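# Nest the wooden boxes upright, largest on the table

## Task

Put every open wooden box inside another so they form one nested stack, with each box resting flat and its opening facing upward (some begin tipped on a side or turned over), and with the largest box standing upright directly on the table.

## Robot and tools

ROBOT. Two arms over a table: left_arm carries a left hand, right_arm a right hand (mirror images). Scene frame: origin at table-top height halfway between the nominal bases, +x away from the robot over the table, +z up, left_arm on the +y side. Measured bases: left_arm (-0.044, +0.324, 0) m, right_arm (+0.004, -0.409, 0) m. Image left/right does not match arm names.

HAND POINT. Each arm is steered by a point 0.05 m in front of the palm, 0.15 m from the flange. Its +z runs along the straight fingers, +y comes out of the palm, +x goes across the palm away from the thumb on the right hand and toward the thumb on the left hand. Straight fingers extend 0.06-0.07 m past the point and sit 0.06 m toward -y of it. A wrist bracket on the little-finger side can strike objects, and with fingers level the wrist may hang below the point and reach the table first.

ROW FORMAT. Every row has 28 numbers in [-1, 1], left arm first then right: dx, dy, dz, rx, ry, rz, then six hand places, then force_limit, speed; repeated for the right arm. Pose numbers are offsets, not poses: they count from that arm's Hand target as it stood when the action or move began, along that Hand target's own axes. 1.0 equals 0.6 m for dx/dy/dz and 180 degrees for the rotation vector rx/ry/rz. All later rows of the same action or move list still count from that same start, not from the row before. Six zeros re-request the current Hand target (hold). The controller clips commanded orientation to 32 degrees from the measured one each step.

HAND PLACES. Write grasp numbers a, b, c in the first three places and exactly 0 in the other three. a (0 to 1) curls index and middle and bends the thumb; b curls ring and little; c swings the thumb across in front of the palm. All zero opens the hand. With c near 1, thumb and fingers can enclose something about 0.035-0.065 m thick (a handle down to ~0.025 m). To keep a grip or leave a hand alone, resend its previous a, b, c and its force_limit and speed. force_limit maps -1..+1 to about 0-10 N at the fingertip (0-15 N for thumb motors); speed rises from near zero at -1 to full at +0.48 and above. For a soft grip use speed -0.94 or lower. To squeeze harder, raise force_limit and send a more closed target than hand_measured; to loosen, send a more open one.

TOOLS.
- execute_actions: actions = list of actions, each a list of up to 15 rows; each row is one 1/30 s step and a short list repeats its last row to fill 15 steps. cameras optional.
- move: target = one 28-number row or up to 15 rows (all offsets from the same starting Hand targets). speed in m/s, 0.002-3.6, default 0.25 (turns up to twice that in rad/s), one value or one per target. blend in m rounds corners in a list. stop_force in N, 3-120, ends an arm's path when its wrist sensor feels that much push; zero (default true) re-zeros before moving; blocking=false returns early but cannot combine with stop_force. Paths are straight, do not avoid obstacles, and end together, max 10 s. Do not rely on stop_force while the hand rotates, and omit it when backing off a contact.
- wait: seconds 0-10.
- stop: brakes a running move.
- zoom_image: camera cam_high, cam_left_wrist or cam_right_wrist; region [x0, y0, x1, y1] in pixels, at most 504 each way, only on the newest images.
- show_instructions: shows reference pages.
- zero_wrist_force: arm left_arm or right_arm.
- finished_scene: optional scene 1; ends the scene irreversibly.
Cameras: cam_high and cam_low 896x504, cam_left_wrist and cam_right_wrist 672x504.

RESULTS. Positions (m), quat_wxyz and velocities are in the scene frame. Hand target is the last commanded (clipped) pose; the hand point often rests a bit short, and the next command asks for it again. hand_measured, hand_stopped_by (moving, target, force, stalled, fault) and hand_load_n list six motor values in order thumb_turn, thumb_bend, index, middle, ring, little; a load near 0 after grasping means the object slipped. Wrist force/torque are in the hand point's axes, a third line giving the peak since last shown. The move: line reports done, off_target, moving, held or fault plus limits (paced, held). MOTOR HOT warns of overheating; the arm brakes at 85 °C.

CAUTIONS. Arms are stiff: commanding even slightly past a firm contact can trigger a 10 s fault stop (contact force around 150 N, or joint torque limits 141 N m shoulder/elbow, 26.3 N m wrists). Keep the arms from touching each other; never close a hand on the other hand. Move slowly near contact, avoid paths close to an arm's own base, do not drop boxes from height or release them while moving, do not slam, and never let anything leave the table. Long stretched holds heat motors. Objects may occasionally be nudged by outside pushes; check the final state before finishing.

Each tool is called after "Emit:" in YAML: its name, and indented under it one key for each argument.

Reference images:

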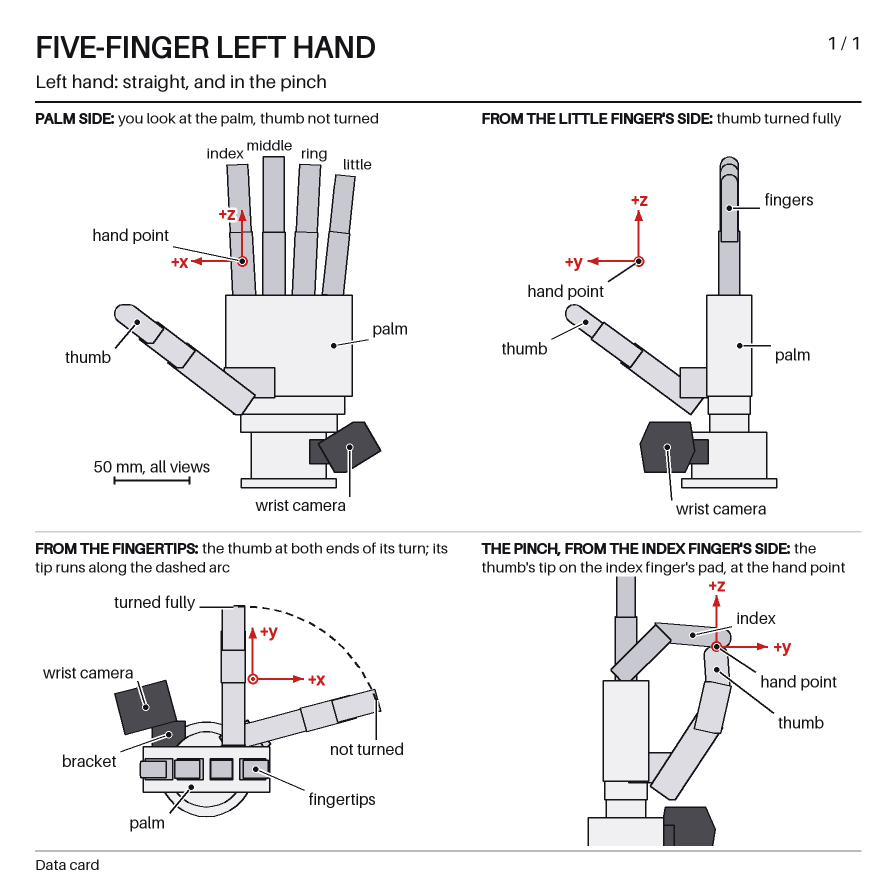

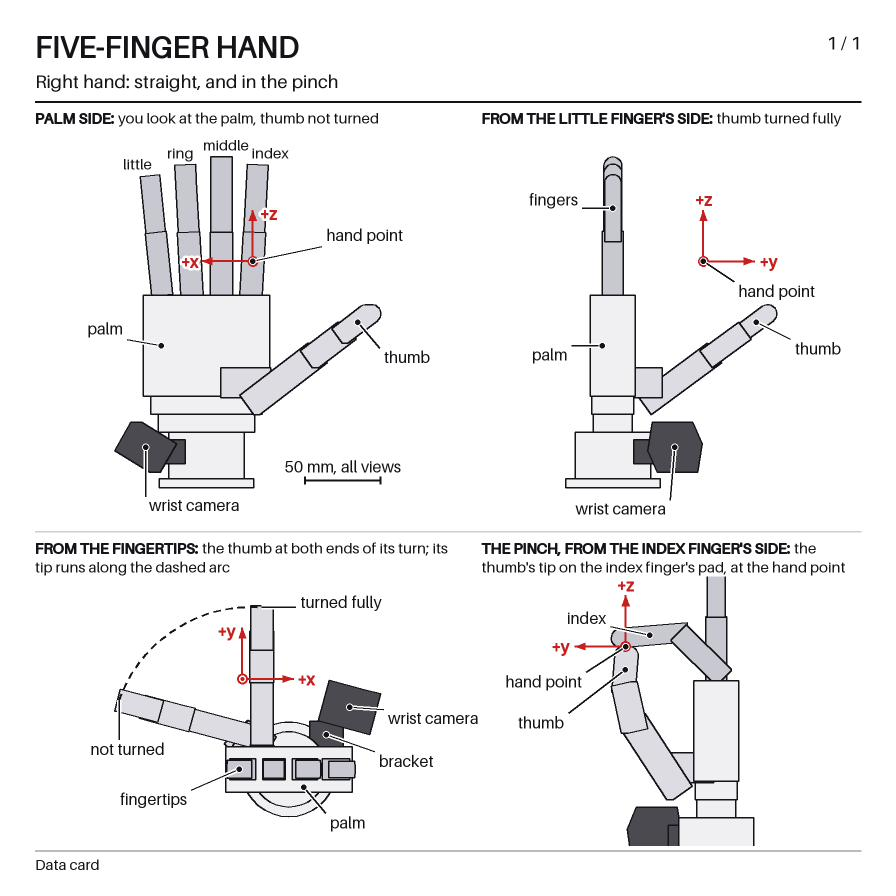

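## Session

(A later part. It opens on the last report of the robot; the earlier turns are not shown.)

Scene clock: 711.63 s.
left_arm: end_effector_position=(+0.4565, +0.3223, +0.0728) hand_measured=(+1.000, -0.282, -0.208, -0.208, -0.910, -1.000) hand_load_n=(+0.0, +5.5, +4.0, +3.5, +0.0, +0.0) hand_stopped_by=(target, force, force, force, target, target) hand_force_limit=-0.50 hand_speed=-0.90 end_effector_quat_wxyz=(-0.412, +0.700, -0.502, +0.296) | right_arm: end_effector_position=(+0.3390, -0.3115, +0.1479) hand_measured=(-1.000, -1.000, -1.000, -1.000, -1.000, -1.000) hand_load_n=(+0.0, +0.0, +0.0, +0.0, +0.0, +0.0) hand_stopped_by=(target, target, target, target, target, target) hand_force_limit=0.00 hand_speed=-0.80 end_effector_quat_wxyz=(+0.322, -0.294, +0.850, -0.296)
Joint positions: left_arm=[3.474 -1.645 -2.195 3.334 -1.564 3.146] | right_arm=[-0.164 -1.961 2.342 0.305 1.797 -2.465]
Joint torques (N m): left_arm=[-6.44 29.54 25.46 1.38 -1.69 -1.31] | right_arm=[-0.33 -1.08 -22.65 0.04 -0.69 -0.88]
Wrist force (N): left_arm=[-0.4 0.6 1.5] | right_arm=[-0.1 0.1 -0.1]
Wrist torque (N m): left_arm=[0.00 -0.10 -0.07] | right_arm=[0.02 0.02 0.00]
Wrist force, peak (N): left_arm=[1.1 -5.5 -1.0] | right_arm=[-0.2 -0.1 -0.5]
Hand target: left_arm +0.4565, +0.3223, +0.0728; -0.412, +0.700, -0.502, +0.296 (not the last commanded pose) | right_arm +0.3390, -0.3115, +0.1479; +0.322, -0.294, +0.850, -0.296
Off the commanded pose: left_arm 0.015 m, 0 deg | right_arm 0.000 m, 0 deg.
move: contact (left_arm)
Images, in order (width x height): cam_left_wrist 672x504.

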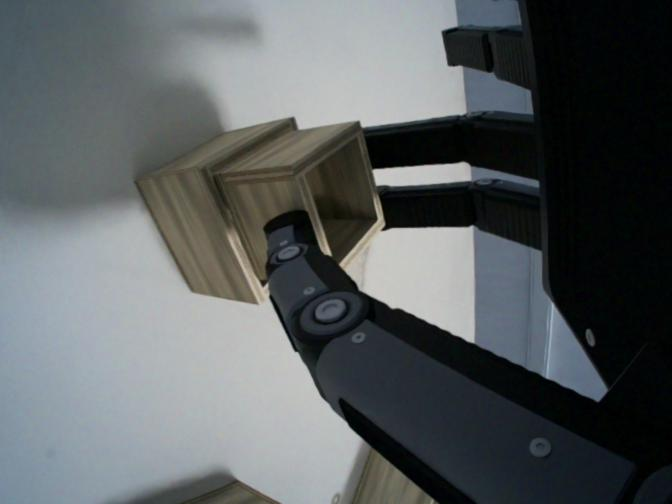

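Emit:
move:
  target:
    - [0,-0.0058,-0.0032,0,0,0,0.6,0,1,0,0,0,-0.5,-0.9,0,0,0,0,0,0,0,0,0,0,0,0,0,-0.8]
    - [0,-0.0066,-0.0018,0,0.0063,0.0035,0.6,0,1,0,0,0,-0.5,-0.9,0,0,0,0,0,0,0,0,0,0,0,0,0,-0.8]
  speed: 0.05
  cameras: ["cam_left_wrist"]

Emit:
zoom_image:
  camera: "cam_left_wrist"
  region: [160, 90, 360, 300]

Scene clock: 740.87 s.
left_arm: end_effector_position=(+0.4575, +0.3226, +0.0768) hand_measured=(+1.000, -0.282, -0.208, -0.208, -0.910, -1.000) hand_load_n=(+0.0, +5.5, +4.0, +3.5, +0.0, +0.0) hand_stopped_by=(target, force, force, force, target, target) hand_force_limit=-0.50 hand_speed=-0.90 end_effector_quat_wxyz=(-0.409, +0.694, -0.510, +0.300) end_effector_velocity=(+0.000, +0.001, +0.000) end_effector_angular_velocity=(+0.000, +0.001, +0.006) | right_arm: end_effector_position=(+0.3390, -0.3115, +0.1479) hand_measured=(-1.000, -1.000, -1.000, -1.000, -1.000, -1.000) hand_load_n=(+0.0, +0.0, +0.0, +0.0, +0.0, +0.0) hand_stopped_by=(target, target, target, target, target, target) hand_force_limit=0.00 hand_speed=-0.80 end_effector_quat_wxyz=(+0.322, -0.294, +0.850, -0.296)
Joint positions: left_arm=[3.49 -1.637 -2.191 3.321 -1.53 3.164] | right_arm=[-0.164 -1.961 2.342 0.305 1.797 -2.465]
Joint velocities: left_arm=[-0.002 -0.001 0 0 -0.007 -0.003] | right_arm=[within noise]
Joint torques (N m): left_arm=[-6.72 28.45 4.82 -1.28 -2.6 -1.53] | right_arm=[-0.43 -0.78 -22.32 -0.06 -0.74 -0.9]
Wrist force (N): left_arm=[-0.2 0.4 1.7] | right_arm=[0.3 0.2 -0.2]
Wrist torque (N m): left_arm=[-0.03 -0.11 -0.03] | right_arm=[0.03 -0.03 0.02]
Wrist force, peak (N): left_arm=[-0.3 0.7 1.9] | right_arm=[0.3 0.1 -0.3]
Hand target: left_arm +0.4574, +0.3226, +0.0768; -0.409, +0.695, -0.510, +0.300 | right_arm +0.3390, -0.3115, +0.1479; +0.322, -0.294, +0.850, -0.296
Off the commanded pose: left_arm 0.000 m, 0 deg | right_arm 0.000 m, 0 deg.
move: done
Images, in order (width x height): cam_left_wrist 672x504.

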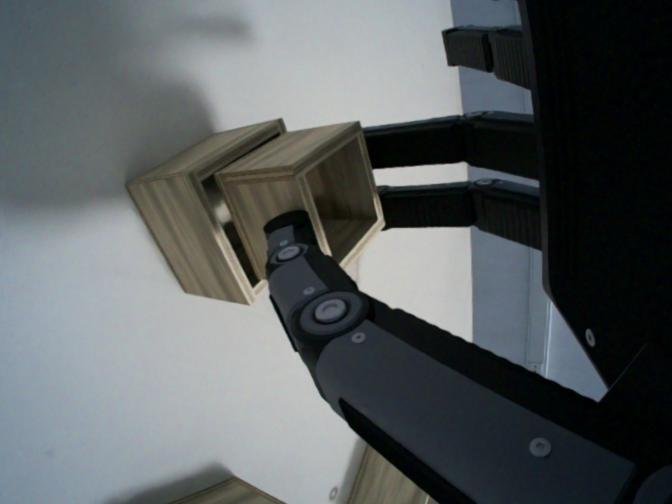

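Scaled by 2.400 from the camera's 672x504 image, which has a finer 960x720 frame.

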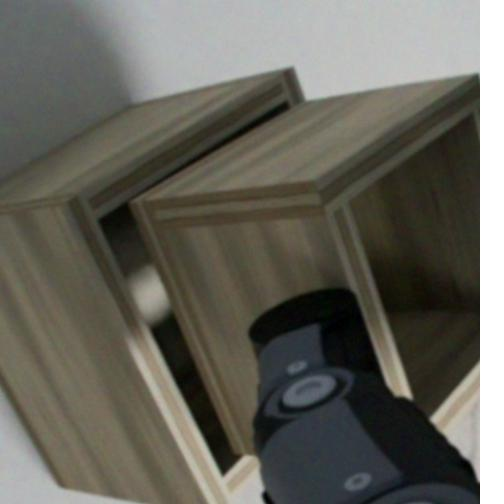

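Emit:
move:
  target: [0,0.0277,0.0154,0,0,0,0.6,0,1,0,0,0,-0.5,-0.9,0,0,0,0,0,0,0,0,0,0,0,0,0,-0.8]
  speed: 0.02
  stop_force: 4
  cameras: ["cam_left_wrist"]

Emit:
zoom_image:
  camera: "cam_left_wrist"
  region: [160, 90, 360, 300]

Scene clock: 744.70 s.
left_arm: end_effector_position=(+0.4575, +0.3226, +0.0636) hand_measured=(+1.000, -0.282, -0.208, -0.208, -0.910, -1.000) hand_load_n=(+0.5, +5.0, +4.0, +4.0, +0.0, +0.0) hand_stopped_by=(target, force, force, force, target, target) hand_force_limit=-0.50 hand_speed=-0.90 end_effector_quat_wxyz=(-0.409, +0.694, -0.510, +0.300) | right_arm: end_effector_position=(+0.3390, -0.3115, +0.1479) hand_measured=(-1.000, -1.000, -1.000, -1.000, -1.000, -1.000) hand_load_n=(-0.5, +0.0, -0.5, +0.0, +0.0, +0.0) hand_stopped_by=(target, target, target, target, target, target) hand_force_limit=0.00 hand_speed=-0.80 end_effector_quat_wxyz=(+0.322, -0.294, +0.850, -0.296)
Joint positions: left_arm=[3.489 -1.662 -2.207 3.362 -1.531 3.164] | right_arm=[-0.164 -1.961 2.342 0.305 1.797 -2.465]
Joint torques (N m): left_arm=[-5.99 29.35 25.11 1.26 -2.2 -0.15] | right_arm=[-0.57 -0.42 -23.39 -0.13 -0.84 -0.75]
Wrist force (N): left_arm=[-0.3 0.5 1.6] | right_arm=[0.0 0.0 -0.1]
Wrist torque (N m): left_arm=[0.00 -0.10 -0.03] | right_arm=[0.01 0.00 0.01]
Wrist force, peak (N): left_arm=[0.6 -3.4 -0.4] | right_arm=[0.1 -0.2 -0.4]
Hand target: left_arm +0.4575, +0.3226, +0.0636; -0.409, +0.694, -0.510, +0.300 (not the last commanded pose) | right_arm +0.3390, -0.3115, +0.1479; +0.322, -0.294, +0.850, -0.296
Off the commanded pose: left_arm 0.006 m, 0 deg | right_arm 0.000 m, 0 deg.
move: contact (left_arm)
Images, in order (width x height): cam_left_wrist 672x504.

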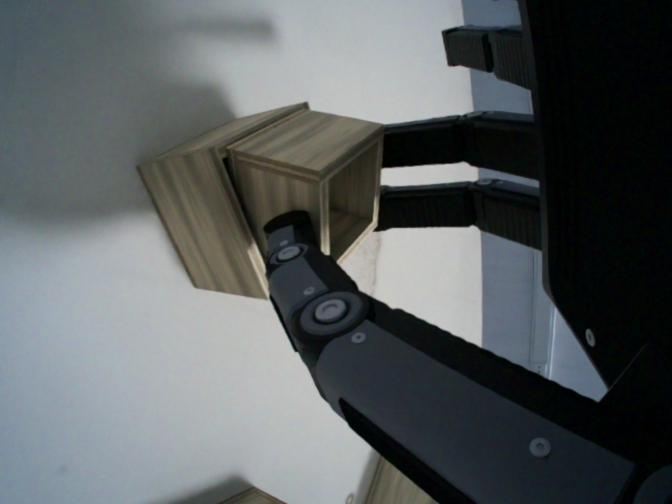

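Scaled by 2.400 from the camera's 672x504 image, which has a finer 960x720 frame.

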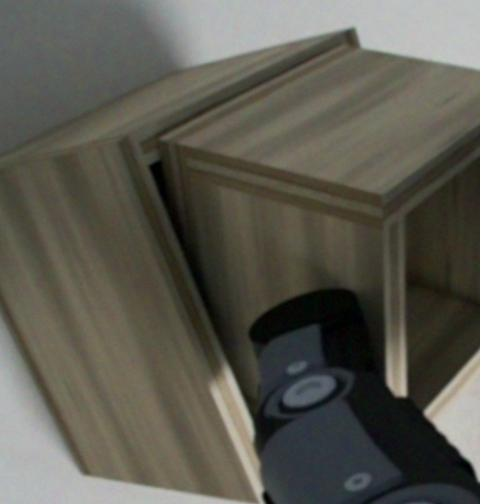

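Emit:
move:
  target: [0,-0.035,-0.0194,0,0,0,0.6,0,1,0,0,0,-0.5,-0.9,0,0,0,0,0,0,0,0,0,0,0,0,0,-0.8]
  speed: 0.06
  cameras: ["cam_left_wrist","cam_low"]

Emit:
zoom_image:
  camera: "cam_left_wrist"
  region: [110, 80, 410, 310]

Scene clock: 754.33 s.
left_arm: end_effector_position=(+0.4576, +0.3226, +0.0878) hand_measured=(+1.000, -0.282, -0.208, -0.208, -0.910, -1.000) hand_load_n=(+0.0, +5.5, +4.0, +4.0, +0.0, +0.0) hand_stopped_by=(target, force, force, force, target, target) hand_force_limit=-0.50 hand_speed=-0.90 end_effector_quat_wxyz=(-0.409, +0.694, -0.510, +0.300) | right_arm: end_effector_position=(+0.3390, -0.3115, +0.1479) hand_measured=(-1.000, -1.000, -1.000, -1.000, -1.000, -1.000) hand_load_n=(+0.0, +0.0, +0.0, +0.0, +0.0, +0.0) hand_stopped_by=(target, target, target, target, target, target) hand_force_limit=0.00 hand_speed=-0.80 end_effector_quat_wxyz=(+0.322, -0.294, +0.850, -0.296)
Joint positions: left_arm=[3.489 -1.618 -2.176 3.287 -1.531 3.164] | right_arm=[-0.164 -1.961 2.342 0.305 1.797 -2.465]
Joint torques (N m): left_arm=[-3.81 6.19 6.53 1.72 -2.12 -1.21] | right_arm=[-0.24 -0.67 -23.06 -0.23 -0.8 -0.85]
Wrist force (N): left_arm=[-0.5 0.5 1.6] | right_arm=[0.1 -0.1 -0.2]
Wrist torque (N m): left_arm=[-0.01 -0.07 -0.06] | right_arm=[-0.01 -0.01 0.01]
Wrist force, peak (N): left_arm=[-0.3 1.0 1.8] | right_arm=[0.3 0.0 -0.3]
Hand target: left_arm +0.4575, +0.3226, +0.0876; -0.409, +0.694, -0.510, +0.300 | right_arm +0.3390, -0.3115, +0.1479; +0.322, -0.294, +0.850, -0.296
Off the commanded pose: left_arm 0.000 m, 0 deg | right_arm 0.000 m, 0 deg.
move: done
Images, in order (width x height): cam_low 896x504, cam_left_wrist 672x504.

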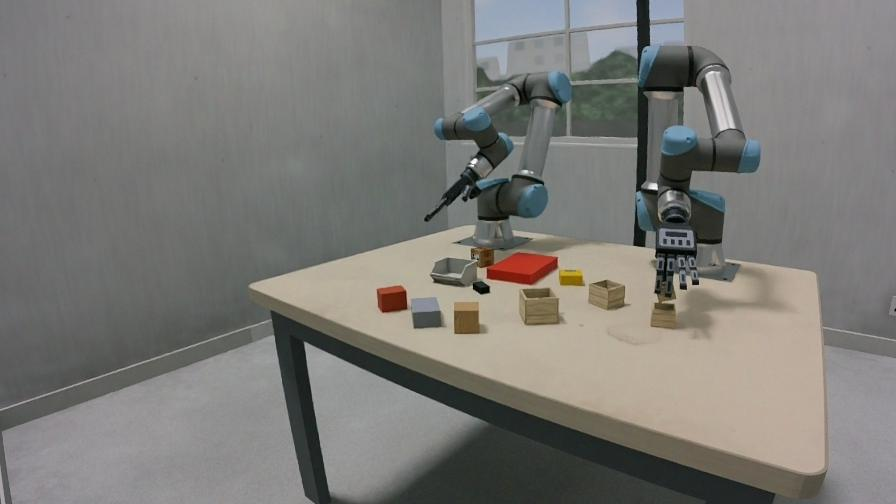

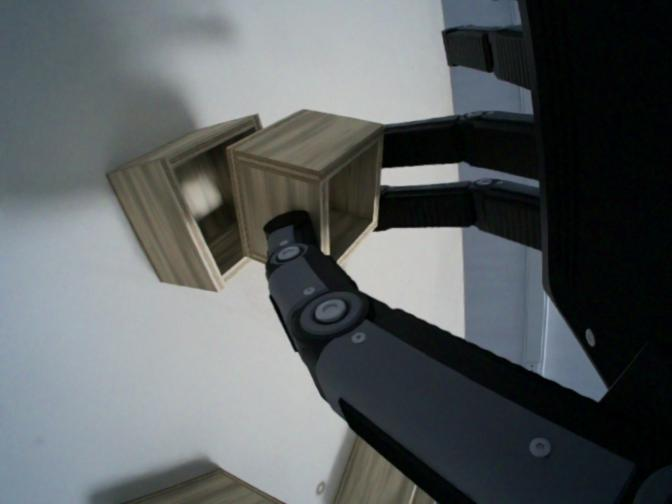

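Scaled by 1.680 from the camera's 672x504 image, which has a finer 960x720 frame.

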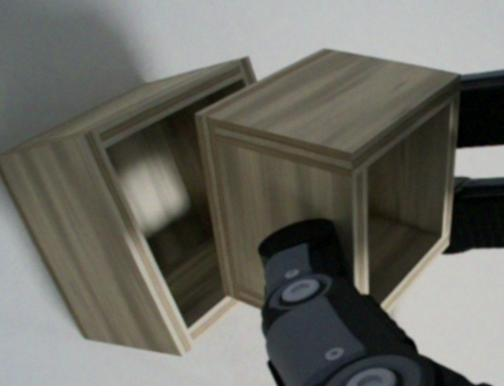

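Emit:
move:
  target:
    - [-0.159,-0.0242,0.0436,0,0,0,0.6,0,1,0,0,0,-0.5,-0.9,0,0,0,0,0,0,0,0,0,0,0,0,0,-0.8]
    - [-0.159,0.0248,0.0707,0,0,0,0.6,0,1,0,0,0,-0.5,-0.9,0,0,0,0,0,0,0,0,0,0,0,0,0,-0.8]
    - [-0.159,0.0539,0.0869,0,0,0,0.6,0,1,0,0,0,-0.5,-0.9,0,0,0,0,0,0,0,0,0,0,0,0,0,-0.8]
  speed: [0.1,0.06,0.025]
  stop_force: 8
  cameras: ["cam_left_wrist"]

Scene clock: 780.57 s.
left_arm: end_effector_position=(+0.4575, +0.4226, +0.0340) hand_measured=(+1.000, -0.282, -0.208, -0.208, -0.910, -1.000) hand_load_n=(-0.5, +5.0, +4.5, +4.0, +0.0, +0.0) hand_stopped_by=(target, force, force, force, target, target) hand_force_limit=-0.50 hand_speed=-0.90 end_effector_quat_wxyz=(-0.409, +0.695, -0.510, +0.300) | right_arm: end_effector_position=(+0.3390, -0.3115, +0.1479) hand_measured=(-1.000, -1.000, -1.000, -1.000, -1.000, -1.000) hand_load_n=(-0.5, +0.0, +0.0, +0.0, +0.0, +0.5) hand_stopped_by=(target, target, target, target, target, target) hand_force_limit=0.00 hand_speed=-0.80 end_effector_quat_wxyz=(+0.322, -0.294, +0.850, -0.296)
Joint positions: left_arm=[3.796 -1.747 -2.216 3.429 -1.264 3.318] | right_arm=[-0.164 -1.961 2.342 0.305 1.797 -2.465]
Joint torques (N m): left_arm=[-5.59 30.71 21.99 -1.15 -1.43 -1] | right_arm=[-0.38 -1.2 -23.1 -0.18 -0.89 -0.75]
Wrist force (N): left_arm=[-0.6 -1.1 0.7] | right_arm=[0.1 -0.1 0.0]
Wrist torque (N m): left_arm=[0.05 -0.12 -0.01] | right_arm=[-0.02 -0.02 0.00]
Wrist force, peak (N): left_arm=[-2.5 -5.6 -2.1] | right_arm=[-0.3 -0.3 -0.4]
Hand target: left_arm +0.4575, +0.4226, +0.0340; -0.409, +0.694, -0.510, +0.300 | right_arm +0.3390, -0.3115, +0.1479; +0.322, -0.294, +0.850, -0.296
Off the commanded pose: left_arm 0.000 m, 0 deg | right_arm 0.000 m, 0 deg.
move: done
Images, in order (width x height): cam_left_wrist 672x504.

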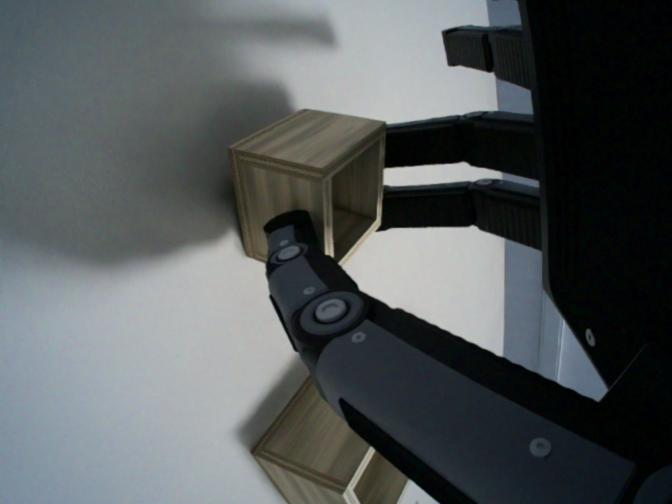

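Emit:
move:
  target: [0,0,0,0,0,0,0.2,0,1,0,0,0,-0.5,-0.9,0,0,0,0,0,0,0,0,0,0,0,0,0,-0.8]
  cameras: ["cam_left_wrist"]

Emit:
zoom_image:
  camera: "cam_left_wrist"
  region: [160, 90, 440, 300]

Scene clock: 785.70 s.
left_arm: end_effector_position=(+0.4575, +0.4226, +0.0340) hand_measured=(+1.000, -0.500, -0.600, -0.750, -0.970, -1.000) hand_load_n=(+0.0, +0.0, +0.0, +0.0, +0.0, +0.0) hand_stopped_by=(target, target, target, target, target, target) hand_force_limit=-0.50 hand_speed=-0.90 end_effector_quat_wxyz=(-0.409, +0.694, -0.510, +0.300) | right_arm: end_effector_position=(+0.3390, -0.3115, +0.1479) hand_measured=(-1.000, -1.000, -1.000, -1.000, -1.000, -1.000) hand_load_n=(+0.0, +0.0, +0.0, +0.0, +0.0, +0.0) hand_stopped_by=(target, target, target, target, target, target) hand_force_limit=0.00 hand_speed=-0.80 end_effector_quat_wxyz=(+0.322, -0.294, +0.850, -0.296)
Joint positions: left_arm=[3.796 -1.747 -2.216 3.429 -1.264 3.318] | right_arm=[-0.164 -1.961 2.342 0.305 1.797 -2.465]
Joint torques (N m): left_arm=[-5.3 30.4 21.88 0.53 -2.02 0.62] | right_arm=[-0.47 -0.85 -22.85 -0.17 -0.77 -0.86]
Wrist force (N): left_arm=[-0.4 0.9 1.7] | right_arm=[0.1 -0.1 -0.2]
Wrist torque (N m): left_arm=[0.07 -0.11 -0.03] | right_arm=[0.00 -0.01 0.01]
Wrist force, peak (N): left_arm=[-0.4 0.9 1.8] | right_arm=[0.1 0.3 -0.5]
Hand target: left_arm +0.4575, +0.4226, +0.0340; -0.409, +0.694, -0.510, +0.300 | right_arm +0.3390, -0.3115, +0.1479; +0.322, -0.294, +0.850, -0.296
Off the commanded pose: left_arm 0.000 m, 0 deg | right_arm 0.000 m, 0 deg.
move: done
Images, in order (width x height): cam_left_wrist 672x504.

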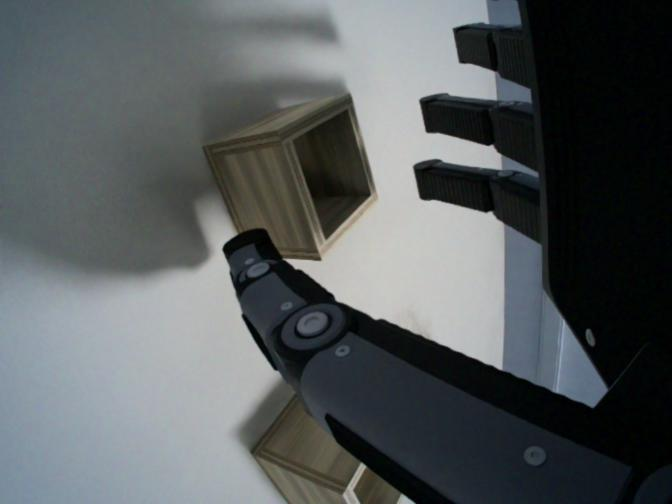

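Scaled by 1.800 from the camera's 672x504 image, which has a finer 960x720 frame.

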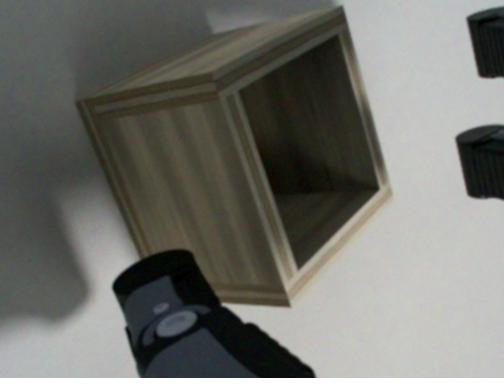

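Emit:
move:
  target:
    - [-0.0177,0,0,0,0,0,0.2,0,1,0,0,0,-0.5,-0.9,0,0,0,0,0,0,0,0,0,0,0,0,0,-0.8]
    - [-0.0177,0,0,0,0,0,0.6,0,1,0,0,0,0.2,-0.92,0,0,0,0,0,0,0,0,0,0,0,0,0,-0.8]
  speed: 0.06
  cameras: ["cam_left_wrist"]

Emit:
zoom_image:
  camera: "cam_left_wrist"
  region: [160, 90, 440, 300]

Scene clock: 804.80 s.
left_arm: end_effector_position=(+0.4543, +0.4327, +0.0340) hand_measured=(+1.000, -0.260, -0.198, -0.206, -0.910, -1.000) hand_load_n=(+0.5, +13.0, +9.5, +8.0, +0.0, +0.0) hand_stopped_by=(target, force, force, force, target, target) hand_force_limit=0.20 hand_speed=-0.92 end_effector_quat_wxyz=(-0.409, +0.694, -0.510, +0.300) | right_arm: end_effector_position=(+0.3390, -0.3115, +0.1479) hand_measured=(-1.000, -1.000, -1.000, -1.000, -1.000, -1.000) hand_load_n=(+0.0, +0.0, +0.0, +0.0, +0.0, +0.0) hand_stopped_by=(target, target, target, target, target, target) hand_force_limit=0.00 hand_speed=-0.80 end_effector_quat_wxyz=(+0.322, -0.294, +0.850, -0.296)
Joint positions: left_arm=[3.83 -1.747 -2.217 3.424 -1.235 3.337] | right_arm=[-0.164 -1.961 2.342 0.305 1.797 -2.465]
Joint torques (N m): left_arm=[-7.16 8.65 4.73 1.1 -2.34 -1.42] | right_arm=[-0.51 -0.77 -22.31 -0.08 -0.94 -0.81]
Wrist force (N): left_arm=[-0.1 -1.4 0.4] | right_arm=[0.0 0.1 0.2]
Wrist torque (N m): left_arm=[0.11 -0.17 -0.04] | right_arm=[0.00 -0.01 0.00]
Wrist force, peak (N): left_arm=[-0.4 0.9 1.8] | right_arm=[-0.1 0.1 -0.5]
Hand target: left_arm +0.4543, +0.4327, +0.0340; -0.409, +0.694, -0.510, +0.300 | right_arm +0.3390, -0.3115, +0.1479; +0.322, -0.294, +0.850, -0.296
Off the commanded pose: left_arm 0.000 m, 0 deg | right_arm 0.000 m, 0 deg.
move: done
Images, in order (width x height): cam_left_wrist 672x504.

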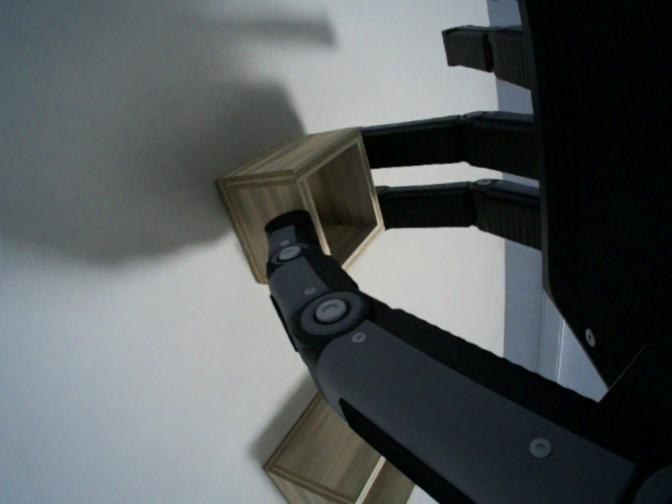

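Scaled by 1.800 from the camera's 672x504 image, which has a finer 960x720 frame.

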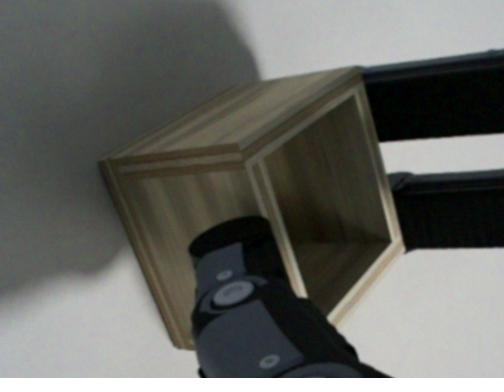

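Emit:
move:
  target:
    - [0,-0.0875,-0.0485,0,0,0,0.6,0,1,0,0,0,0.2,-0.92,0,0,0,0,0,0,0,0,0,0,0,0,0,-0.8]
    - [0.166,-0.0626,-0.0935,0,0.0117,0.0065,0.6,0,1,0,0,0,0.2,-0.92,0,0,0,0,0,0,0,0,0,0,0,0,0,-0.8]
    - [0.166,-0.0423,-0.0822,0,0.0117,0.0065,0.6,0,1,0,0,0,0.2,-0.92,0,0,0,0,0,0,0,0,0,0,0,0,0,-0.8]
  speed: [0.1,0.12,0.05]
  blend: [0.01,0,0]
  cameras: ["cam_left_wrist"]

Emit:
zoom_image:
  camera: "cam_left_wrist"
  region: [120, 90, 400, 310]

Scene clock: 821.30 s.
left_arm: end_effector_position=(+0.4546, +0.3284, +0.0800) hand_measured=(+1.000, -0.260, -0.198, -0.206, -0.910, -1.000) hand_load_n=(+0.5, +13.0, +9.5, +8.0, +0.0, +0.0) hand_stopped_by=(target, force, force, force, target, target) hand_force_limit=0.20 hand_speed=-0.92 end_effector_quat_wxyz=(-0.402, +0.684, -0.525, +0.309) | right_arm: end_effector_position=(+0.3390, -0.3115, +0.1479) hand_measured=(-1.000, -1.000, -1.000, -1.000, -1.000, -1.000) hand_load_n=(-0.5, +0.0, +0.0, +0.0, +0.0, +0.0) hand_stopped_by=(target, target, target, target, target, target) hand_force_limit=0.00 hand_speed=-0.80 end_effector_quat_wxyz=(+0.322, -0.294, +0.850, -0.296)
Joint positions: left_arm=[3.54 -1.621 -2.198 3.308 -1.449 3.209] | right_arm=[-0.164 -1.961 2.342 0.305 1.797 -2.465]
Joint torques (N m): left_arm=[-6.97 28.07 25.34 -1.28 0.55 -1.21] | right_arm=[-0.78 -1.5 -23.5 -0.21 -0.85 -0.73]
Wrist force (N): left_arm=[-0.3 0.6 1.7] | right_arm=[0.0 0.2 -0.2]
Wrist torque (N m): left_arm=[0.00 -0.10 -0.04] | right_arm=[0.04 0.01 0.01]
Wrist force, peak (N): left_arm=[-0.3 1.8 2.1] | right_arm=[0.3 0.1 -0.4]
Hand target: left_arm +0.4547, +0.3285, +0.0802; -0.402, +0.684, -0.525, +0.309 | right_arm +0.3390, -0.3115, +0.1479; +0.322, -0.294, +0.850, -0.296
Off the commanded pose: left_arm 0.000 m, 0 deg | right_arm 0.000 m, 0 deg.
move: done
Images, in order (width x height): cam_left_wrist 672x504.

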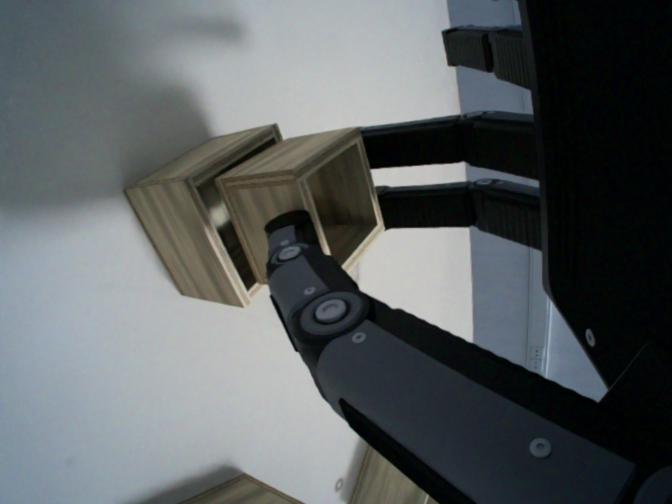

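Scaled by 1.800 from the camera's 672x504 image, which has a finer 960x720 frame.

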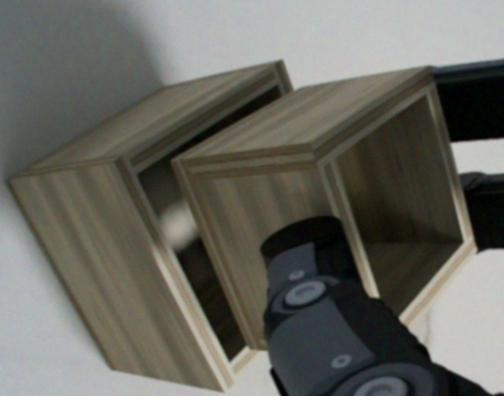

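Emit:
move:
  target: [0.005,0.0072,0.0059,0,0,0,0.6,0,1,0,0,0,0.2,-0.92,0,0,0,0,0,0,0,0,0,0,0,0,0,-0.8]
  speed: 0.03
  stop_force: 4
  cameras: ["cam_left_wrist"]

Emit:
zoom_image:
  camera: "cam_left_wrist"
  region: [160, 90, 360, 310]

Scene clock: 837.27 s.
left_arm: end_effector_position=(+0.4564, +0.3258, +0.0747) hand_measured=(+1.000, -0.260, -0.198, -0.206, -0.910, -1.000) hand_load_n=(+0.5, +13.0, +10.0, +8.0, +0.0, +0.0) hand_stopped_by=(target, force, force, force, target, target) hand_force_limit=0.20 hand_speed=-0.92 end_effector_quat_wxyz=(-0.402, +0.684, -0.525, +0.309) | right_arm: end_effector_position=(+0.3390, -0.3115, +0.1479) hand_measured=(-1.000, -1.000, -1.000, -1.000, -1.000, -1.000) hand_load_n=(+0.0, +0.0, +0.0, +0.0, +0.0, +0.0) hand_stopped_by=(target, target, target, target, target, target) hand_force_limit=0.00 hand_speed=-0.80 end_effector_quat_wxyz=(+0.322, -0.294, +0.850, -0.296)
Joint positions: left_arm=[3.529 -1.635 -2.201 3.326 -1.459 3.204] | right_arm=[-0.164 -1.961 2.342 0.305 1.797 -2.465]
Joint torques (N m): left_arm=[6.29 28.76 15.17 -1.45 1.43 0.8] | right_arm=[-0.01 -0.44 -23.1 -0.26 -0.84 -0.82]
Wrist force (N): left_arm=[-0.5 0.4 1.6] | right_arm=[-0.1 0.0 0.0]
Wrist torque (N m): left_arm=[-0.01 -0.07 0.05] | right_arm=[-0.01 0.02 -0.01]
Wrist force, peak (N): left_arm=[-0.5 0.6 1.9] | right_arm=[0.1 0.4 -0.4]
Hand target: left_arm +0.4564, +0.3258, +0.0747; -0.402, +0.684, -0.525, +0.309 | right_arm +0.3390, -0.3115, +0.1479; +0.322, -0.294, +0.850, -0.296
Off the commanded pose: left_arm 0.000 m, 0 deg | right_arm 0.000 m, 0 deg.
move: done
Images, in order (width x height): cam_left_wrist 672x504.

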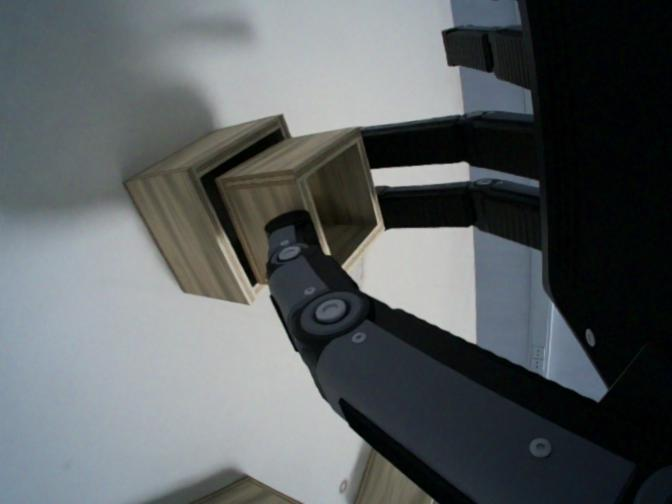

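Scaled by 2.291 from the camera's 672x504 image, which has a finer 960x720 frame.

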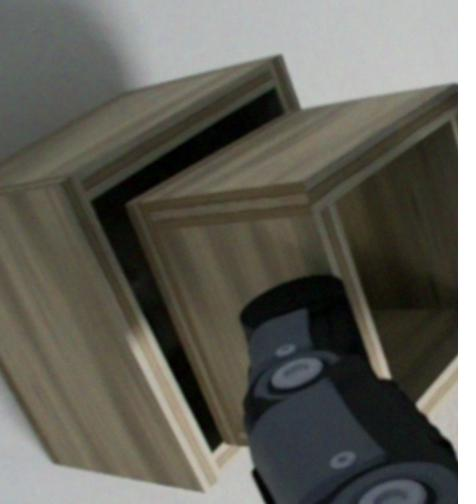

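Emit:
move:
  target: [0,0.0248,0.0137,0,0,0,0.6,0,1,0,0,0,0.2,-0.92,0,0,0,0,0,0,0,0,0,0,0,0,0,-0.8]
  speed: 0.02
  stop_force: 3
  cameras: ["cam_left_wrist"]

Emit:
zoom_image:
  camera: "cam_left_wrist"
  region: [160, 90, 360, 310]

Scene clock: 852.10 s.
left_arm: end_effector_position=(+0.4565, +0.3259, +0.0729) hand_measured=(+1.000, -0.260, -0.198, -0.206, -0.910, -1.000) hand_load_n=(+1.0, +13.0, +10.0, +8.0, +0.0, +0.0) hand_stopped_by=(target, force, force, force, target, target) hand_force_limit=0.20 hand_speed=-0.92 end_effector_quat_wxyz=(-0.403, +0.684, -0.525, +0.309) | right_arm: end_effector_position=(+0.3390, -0.3115, +0.1479) hand_measured=(-1.000, -1.000, -1.000, -1.000, -1.000, -1.000) hand_load_n=(+0.0, +0.0, +0.0, -0.5, +0.0, +0.0) hand_stopped_by=(target, target, target, target, target, target) hand_force_limit=0.00 hand_speed=-0.80 end_effector_quat_wxyz=(+0.322, -0.294, +0.850, -0.296)
Joint positions: left_arm=[3.529 -1.639 -2.203 3.332 -1.459 3.204] | right_arm=[-0.164 -1.961 2.342 0.305 1.797 -2.465]
Joint torques (N m): left_arm=[0.97 28.13 24.85 1.45 1.03 0.62] | right_arm=[0.09 -0.56 -24.18 -0.24 -0.77 -0.92]
Wrist force (N): left_arm=[-0.4 0.8 1.6] | right_arm=[0.1 0.1 -0.2]
Wrist torque (N m): left_arm=[0.03 -0.08 0.04] | right_arm=[0.02 -0.01 0.01]
Wrist force, peak (N): left_arm=[-0.8 -3.3 -0.9] | right_arm=[0.4 0.1 -0.2]
Hand target: left_arm +0.4565, +0.3259, +0.0730; -0.403, +0.684, -0.525, +0.309 (not the last commanded pose) | right_arm +0.3390, -0.3115, +0.1479; +0.322, -0.294, +0.850, -0.296
Off the commanded pose: left_arm 0.015 m, 0 deg | right_arm 0.000 m, 0 deg.
move: contact (left_arm)
Images, in order (width x height): cam_left_wrist 672x504.

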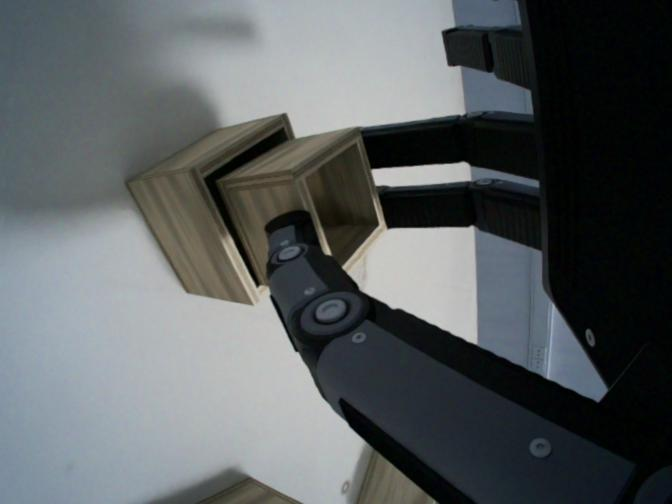

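Scaled by 2.291 from the camera's 672x504 image, which has a finer 960x720 frame.

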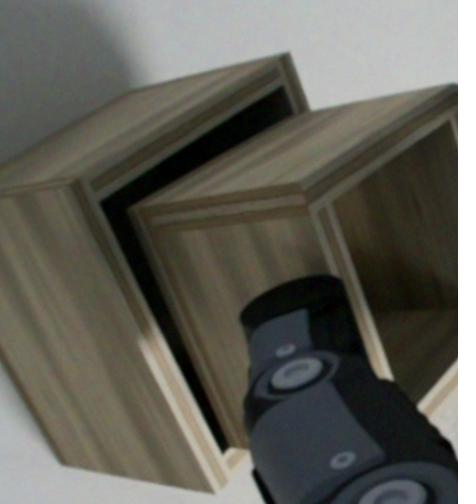

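Emit:
zoom_image:
  camera: "cam_left_wrist"
  region: [190, 140, 290, 310]

Scaled by 2.965 from the camera's 672x504 image, which has a finer 960x720 frame.

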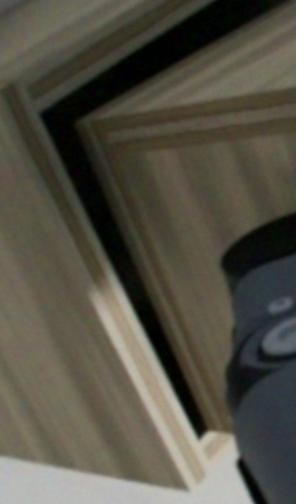

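Emit:
move:
  target:
    - [0,-0.0044,-0.0024,0,0,0,0.6,0,1,0,0,0,0.2,-0.92,0,0,0,0,0,0,0,0,0,0,0,0,0,-0.8]
    - [-0.0033,-0.0033,-0.0043,0,-0.0034,-0.0019,0.6,0,1,0,0,0,0.2,-0.92,0,0,0,0,0,0,0,0,0,0,0,0,0,-0.8]
  speed: 0.05
  cameras: ["cam_left_wrist"]

Emit:
zoom_image:
  camera: "cam_left_wrist"
  region: [190, 100, 300, 310]

Scene clock: 872.23 s.
left_arm: end_effector_position=(+0.4547, +0.3275, +0.0760) hand_measured=(+1.000, -0.260, -0.198, -0.206, -0.910, -1.000) hand_load_n=(+1.0, +13.0, +10.0, +8.0, +0.0, +0.0) hand_stopped_by=(target, force, force, force, target, target) hand_force_limit=0.20 hand_speed=-0.92 end_effector_quat_wxyz=(-0.405, +0.687, -0.520, +0.306) | right_arm: end_effector_position=(+0.3390, -0.3115, +0.1479) hand_measured=(-1.000, -1.000, -1.000, -1.000, -1.000, -1.000) hand_load_n=(+0.0, +0.0, +0.0, +0.0, +0.0, +0.0) hand_stopped_by=(target, target, target, target, target, target) hand_force_limit=0.00 hand_speed=-0.80 end_effector_quat_wxyz=(+0.322, -0.294, +0.850, -0.296)
Joint positions: left_arm=[3.529 -1.629 -2.203 3.323 -1.47 3.197] | right_arm=[-0.164 -1.961 2.342 0.305 1.797 -2.465]
Joint torques (N m): left_arm=[-5.74 9.05 19.51 1.08 2.23 1.09] | right_arm=[-0.15 -0.76 -23.83 -0.35 -0.9 -0.93]
Wrist force (N): left_arm=[-0.6 0.7 1.6] | right_arm=[0.0 0.1 -0.1]
Wrist torque (N m): left_arm=[0.03 -0.05 0.02] | right_arm=[0.02 0.00 0.00]
Wrist force, peak (N): left_arm=[-0.6 0.5 1.9] | right_arm=[-0.1 0.1 -0.4]
Hand target: left_arm +0.4548, +0.3274, +0.0759; -0.404, +0.687, -0.520, +0.307 | right_arm +0.3390, -0.3115, +0.1479; +0.322, -0.294, +0.850, -0.296
Off the commanded pose: left_arm 0.000 m, 0 deg | right_arm 0.000 m, 0 deg.
move: done
Images, in order (width x height): cam_left_wrist 672x504.

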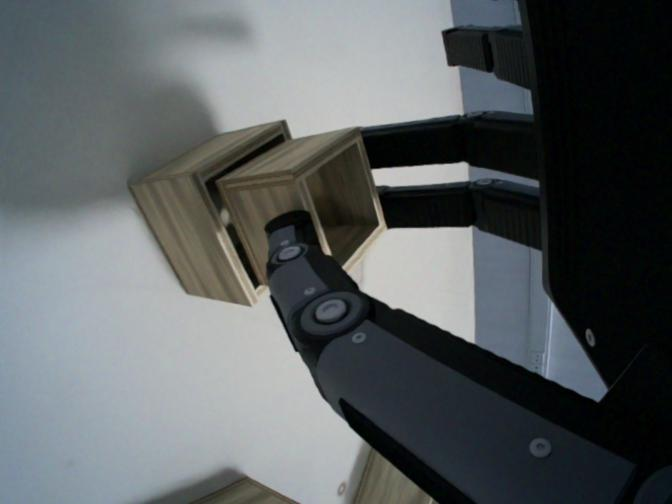

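Scaled by 2.400 from the camera's 672x504 image, which has a finer 960x720 frame.

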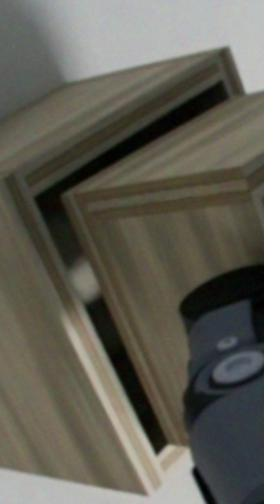

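Emit:
move:
  target: [0,0.0292,0.0162,0,0,0,0.6,0,1,0,0,0,0.2,-0.92,0,0,0,0,0,0,0,0,0,0,0,0,0,-0.8]
  speed: 0.02
  stop_force: 3
  cameras: ["cam_left_wrist"]

Emit:
zoom_image:
  camera: "cam_left_wrist"
  region: [160, 90, 360, 310]

Scene clock: 876.87 s.
left_arm: end_effector_position=(+0.4548, +0.3274, +0.0579) hand_measured=(+1.000, -0.260, -0.198, -0.206, -0.910, -1.000) hand_load_n=(+0.5, +12.5, +10.0, +8.5, +0.0, +0.0) hand_stopped_by=(target, force, force, force, target, target) hand_force_limit=0.20 hand_speed=-0.92 end_effector_quat_wxyz=(-0.404, +0.687, -0.520, +0.307) | right_arm: end_effector_position=(+0.3390, -0.3115, +0.1479) hand_measured=(-1.000, -1.000, -1.000, -1.000, -1.000, -1.000) hand_load_n=(+0.0, +0.0, +0.0, +0.0, +0.0, +0.0) hand_stopped_by=(target, target, target, target, target, target) hand_force_limit=0.00 hand_speed=-0.80 end_effector_quat_wxyz=(+0.322, -0.294, +0.850, -0.296)
Joint positions: left_arm=[3.529 -1.664 -2.225 3.38 -1.47 3.198] | right_arm=[-0.164 -1.961 2.342 0.305 1.797 -2.465]
Joint torques (N m): left_arm=[0.41 27.07 22.68 1 0.13 1.05] | right_arm=[-0.75 -0.15 -24.06 -0.35 -0.8 -0.93]
Wrist force (N): left_arm=[-0.8 -3.1 -0.5] | right_arm=[-0.1 0.0 -0.3]
Wrist torque (N m): left_arm=[0.11 -0.15 0.11] | right_arm=[0.01 0.03 0.00]
Wrist force, peak (N): left_arm=[-0.8 -15.1 -6.5] | right_arm=[0.0 -0.5 -0.1]
Hand target: left_arm +0.4548, +0.3274, +0.0579; -0.404, +0.687, -0.520, +0.307 (not the last commanded pose) | right_arm +0.3390, -0.3115, +0.1479; +0.322, -0.294, +0.850, -0.296
Off the commanded pose: left_arm 0.002 m, 0 deg | right_arm 0.000 m, 0 deg.
move: contact (left_arm)
Images, in order (width x height): cam_left_wrist 672x504.

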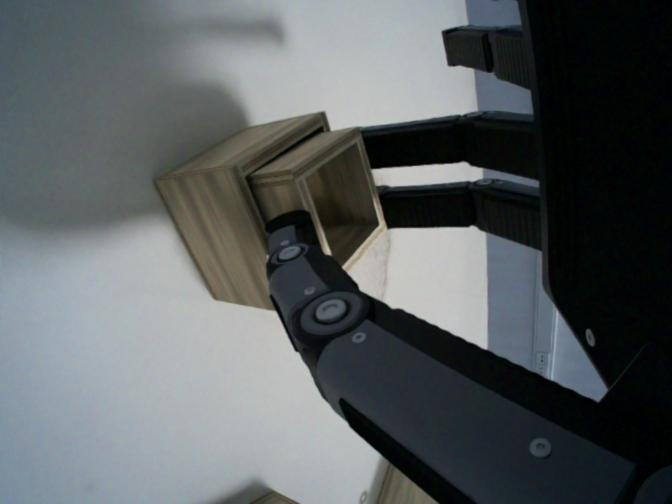

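Scaled by 2.291 from the camera's 672x504 image, which has a finer 960x720 frame.

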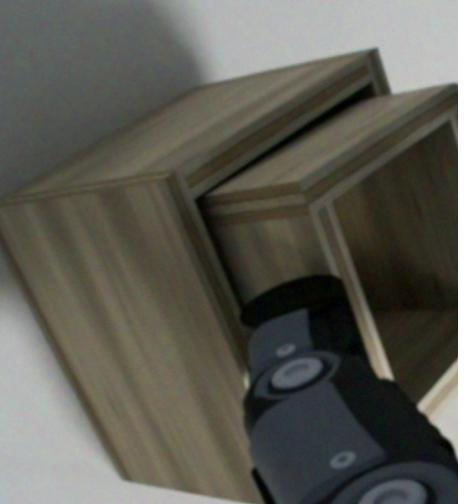

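Emit:
move:
  target:
    - [0,-0.0022,-0.0012,0,0,0,0.6,0,1,0,0,0,0.2,-0.92,0,0,0,0,0,0,0,0,0,0,0,0,0,-0.8]
    - [0,-0.0022,-0.0012,0,0,0,0.2,0,1,0,0,0,-0.5,-0.92,0,0,0,0,0,0,0,0,0,0,0,0,0,-0.8]
  speed: 0.03
  cameras: ["cam_left_wrist"]

Scene clock: 887.93 s.
left_arm: end_effector_position=(+0.4548, +0.3274, +0.0594) hand_measured=(+1.000, -0.500, -0.600, -0.750, -0.970, -1.000) hand_load_n=(+0.0, +0.0, -0.5, +0.0, +0.0, +0.0) hand_stopped_by=(target, target, target, target, target, target) hand_force_limit=-0.50 hand_speed=-0.92 end_effector_quat_wxyz=(-0.404, +0.687, -0.520, +0.306) | right_arm: end_effector_position=(+0.3390, -0.3115, +0.1479) hand_measured=(-1.000, -1.000, -1.000, -1.000, -1.000, -1.000) hand_load_n=(-0.5, +0.0, +0.0, +0.0, +0.0, -0.5) hand_stopped_by=(target, target, target, target, target, target) hand_force_limit=0.00 hand_speed=-0.80 end_effector_quat_wxyz=(+0.322, -0.294, +0.850, -0.296)
Joint positions: left_arm=[3.529 -1.661 -2.223 3.375 -1.47 3.198] | right_arm=[-0.164 -1.961 2.342 0.305 1.797 -2.465]
Joint torques (N m): left_arm=[-6.79 6.75 5.13 1.07 -1.16 -0.36] | right_arm=[-0.91 -1 -23.81 -0.37 -0.76 -0.93]
Wrist force (N): left_arm=[-0.2 0.4 1.5] | right_arm=[0.2 0.0 -0.2]
Wrist torque (N m): left_arm=[0.01 -0.13 0.05] | right_arm=[0.01 -0.02 0.01]
Wrist force, peak (N): left_arm=[-0.5 -3.4 -0.7] | right_arm=[0.1 -0.1 -0.5]
Hand target: left_arm +0.4548, +0.3274, +0.0594; -0.404, +0.687, -0.520, +0.307 | right_arm +0.3390, -0.3115, +0.1479; +0.322, -0.294, +0.850, -0.296
Off the commanded pose: left_arm 0.000 m, 0 deg | right_arm 0.000 m, 0 deg.
move: done
Images, in order (width x height): cam_left_wrist 672x504.

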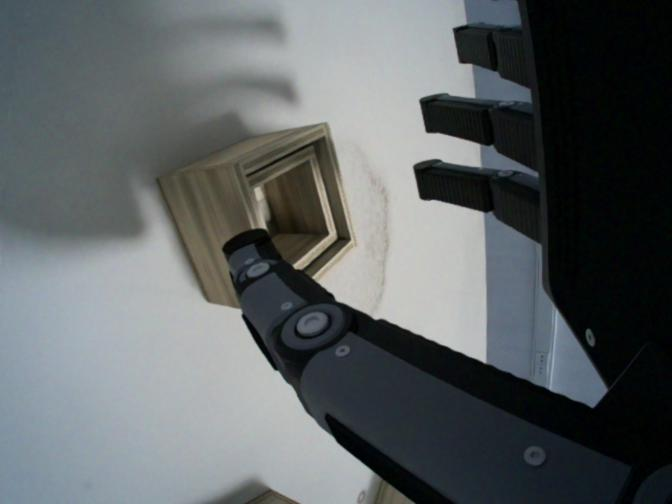

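Emit:
move:
  target: [0.0021,-0.0404,-0.0302,-0.05,0,0,0.15,0,1,0,0,0,-0.5,-0.92,0,0,0,0,0,0,0,0,0,0,0,0,0,-0.8]
  speed: 0.1
  cameras: ["cam_left_wrist"]

Scene clock: 911.73 s.
left_arm: end_effector_position=(+0.4512, +0.3251, +0.0894) hand_measured=(+1.000, -0.538, -0.700, -0.850, -0.978, -1.000) hand_load_n=(+0.0, +0.0, +0.0, +0.0, +0.0, +0.0) hand_stopped_by=(target, target, target, target, target, target) hand_force_limit=-0.50 hand_speed=-0.92 end_effector_quat_wxyz=(-0.349, +0.716, -0.543, +0.265) | right_arm: end_effector_position=(+0.3390, -0.3115, +0.1479) hand_measured=(-1.000, -1.000, -1.000, -1.000, -1.000, -1.000) hand_load_n=(+0.0, +0.0, +0.0, +0.0, +0.0, +0.0) hand_stopped_by=(target, target, target, target, target, target) hand_force_limit=0.00 hand_speed=-0.80 end_effector_quat_wxyz=(+0.322, -0.294, +0.850, -0.296)
Joint positions: left_arm=[3.515 -1.665 -2.061 3.06 -1.491 3.204] | right_arm=[-0.164 -1.961 2.342 0.305 1.797 -2.465]
Joint torques (N m): left_arm=[4.92 28.17 8.66 -1.2 1.07 -0.19] | right_arm=[-0.49 -1.24 -23.82 -0.39 -0.75 -0.82]
Wrist force (N): left_arm=[0.1 0.1 1.8] | right_arm=[-0.2 0.0 0.0]
Wrist torque (N m): left_arm=[-0.02 -0.18 -0.05] | right_arm=[0.00 0.02 0.00]
Wrist force, peak (N): left_arm=[-0.2 0.2 2.0] | right_arm=[0.2 -0.2 -0.4]
Hand target: left_arm +0.4512, +0.3251, +0.0894; -0.349, +0.716, -0.543, +0.265 | right_arm +0.3390, -0.3115, +0.1479; +0.322, -0.294, +0.850, -0.296
Off the commanded pose: left_arm 0.000 m, 0 deg | right_arm 0.000 m, 0 deg.
move: done
Images, in order (width x height): cam_left_wrist 672x504.

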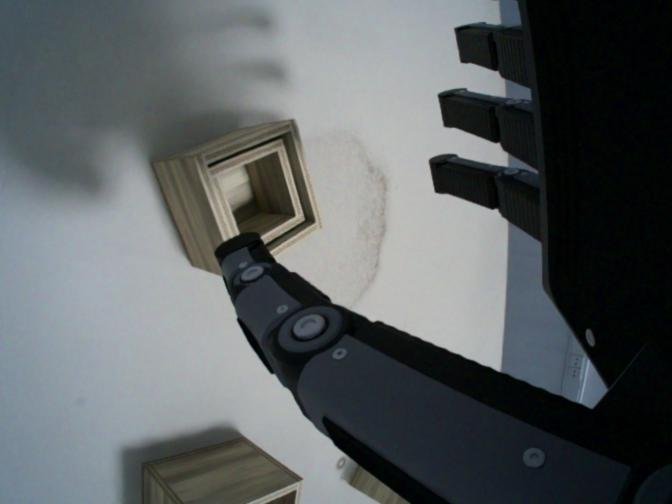

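Emit:
move:
  target: [0,0.0657,0.0513,0,0,0,0.15,0,1,0,0,0,-0.5,-0.92,0,0,0,0,0,0,0,0,0,0,0,0,0,-0.8]
  speed: 0.06
  stop_force: 4
  cameras: ["cam_left_wrist"]

Scene clock: 920.03 s.
left_arm: end_effector_position=(+0.4512, +0.3251, +0.0394) hand_measured=(+1.000, -0.538, -0.700, -0.850, -0.978, -1.000) hand_load_n=(+0.0, +0.0, +0.0, -0.5, +0.0, +0.0) hand_stopped_by=(target, target, target, target, target, target) hand_force_limit=-0.50 hand_speed=-0.92 end_effector_quat_wxyz=(-0.349, +0.716, -0.543, +0.265) | right_arm: end_effector_position=(+0.3390, -0.3115, +0.1479) hand_measured=(-1.000, -1.000, -1.000, -1.000, -1.000, -1.000) hand_load_n=(+0.0, +0.0, +0.0, +0.0, +0.0, +0.0) hand_stopped_by=(target, target, target, target, target, target) hand_force_limit=0.00 hand_speed=-0.80 end_effector_quat_wxyz=(+0.322, -0.294, +0.850, -0.296)
Joint positions: left_arm=[3.515 -1.748 -2.124 3.206 -1.491 3.204] | right_arm=[-0.164 -1.961 2.342 0.305 1.797 -2.465]
Joint torques (N m): left_arm=[-4.12 32.31 23.88 0.81 -0.34 -1.29] | right_arm=[-0.44 -0.64 -25.08 -0.47 -0.88 -0.98]
Wrist force (N): left_arm=[0.0 0.2 1.9] | right_arm=[0.2 0.0 -0.2]
Wrist torque (N m): left_arm=[-0.03 -0.14 -0.09] | right_arm=[0.01 -0.02 0.01]
Wrist force, peak (N): left_arm=[0.0 0.6 2.3] | right_arm=[0.0 0.1 -0.5]
Hand target: left_arm +0.4512, +0.3251, +0.0394; -0.349, +0.716, -0.543, +0.265 | right_arm +0.3390, -0.3115, +0.1479; +0.322, -0.294, +0.850, -0.296
Off the commanded pose: left_arm 0.000 m, 0 deg | right_arm 0.000 m, 0 deg.
move: done
Images, in order (width x height): cam_left_wrist 672x504.

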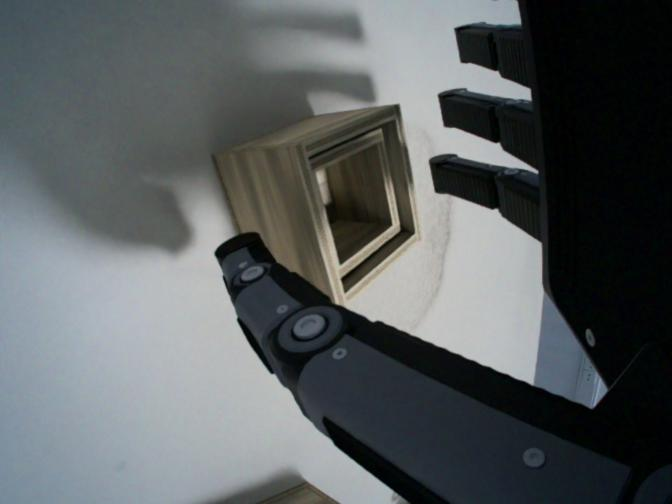

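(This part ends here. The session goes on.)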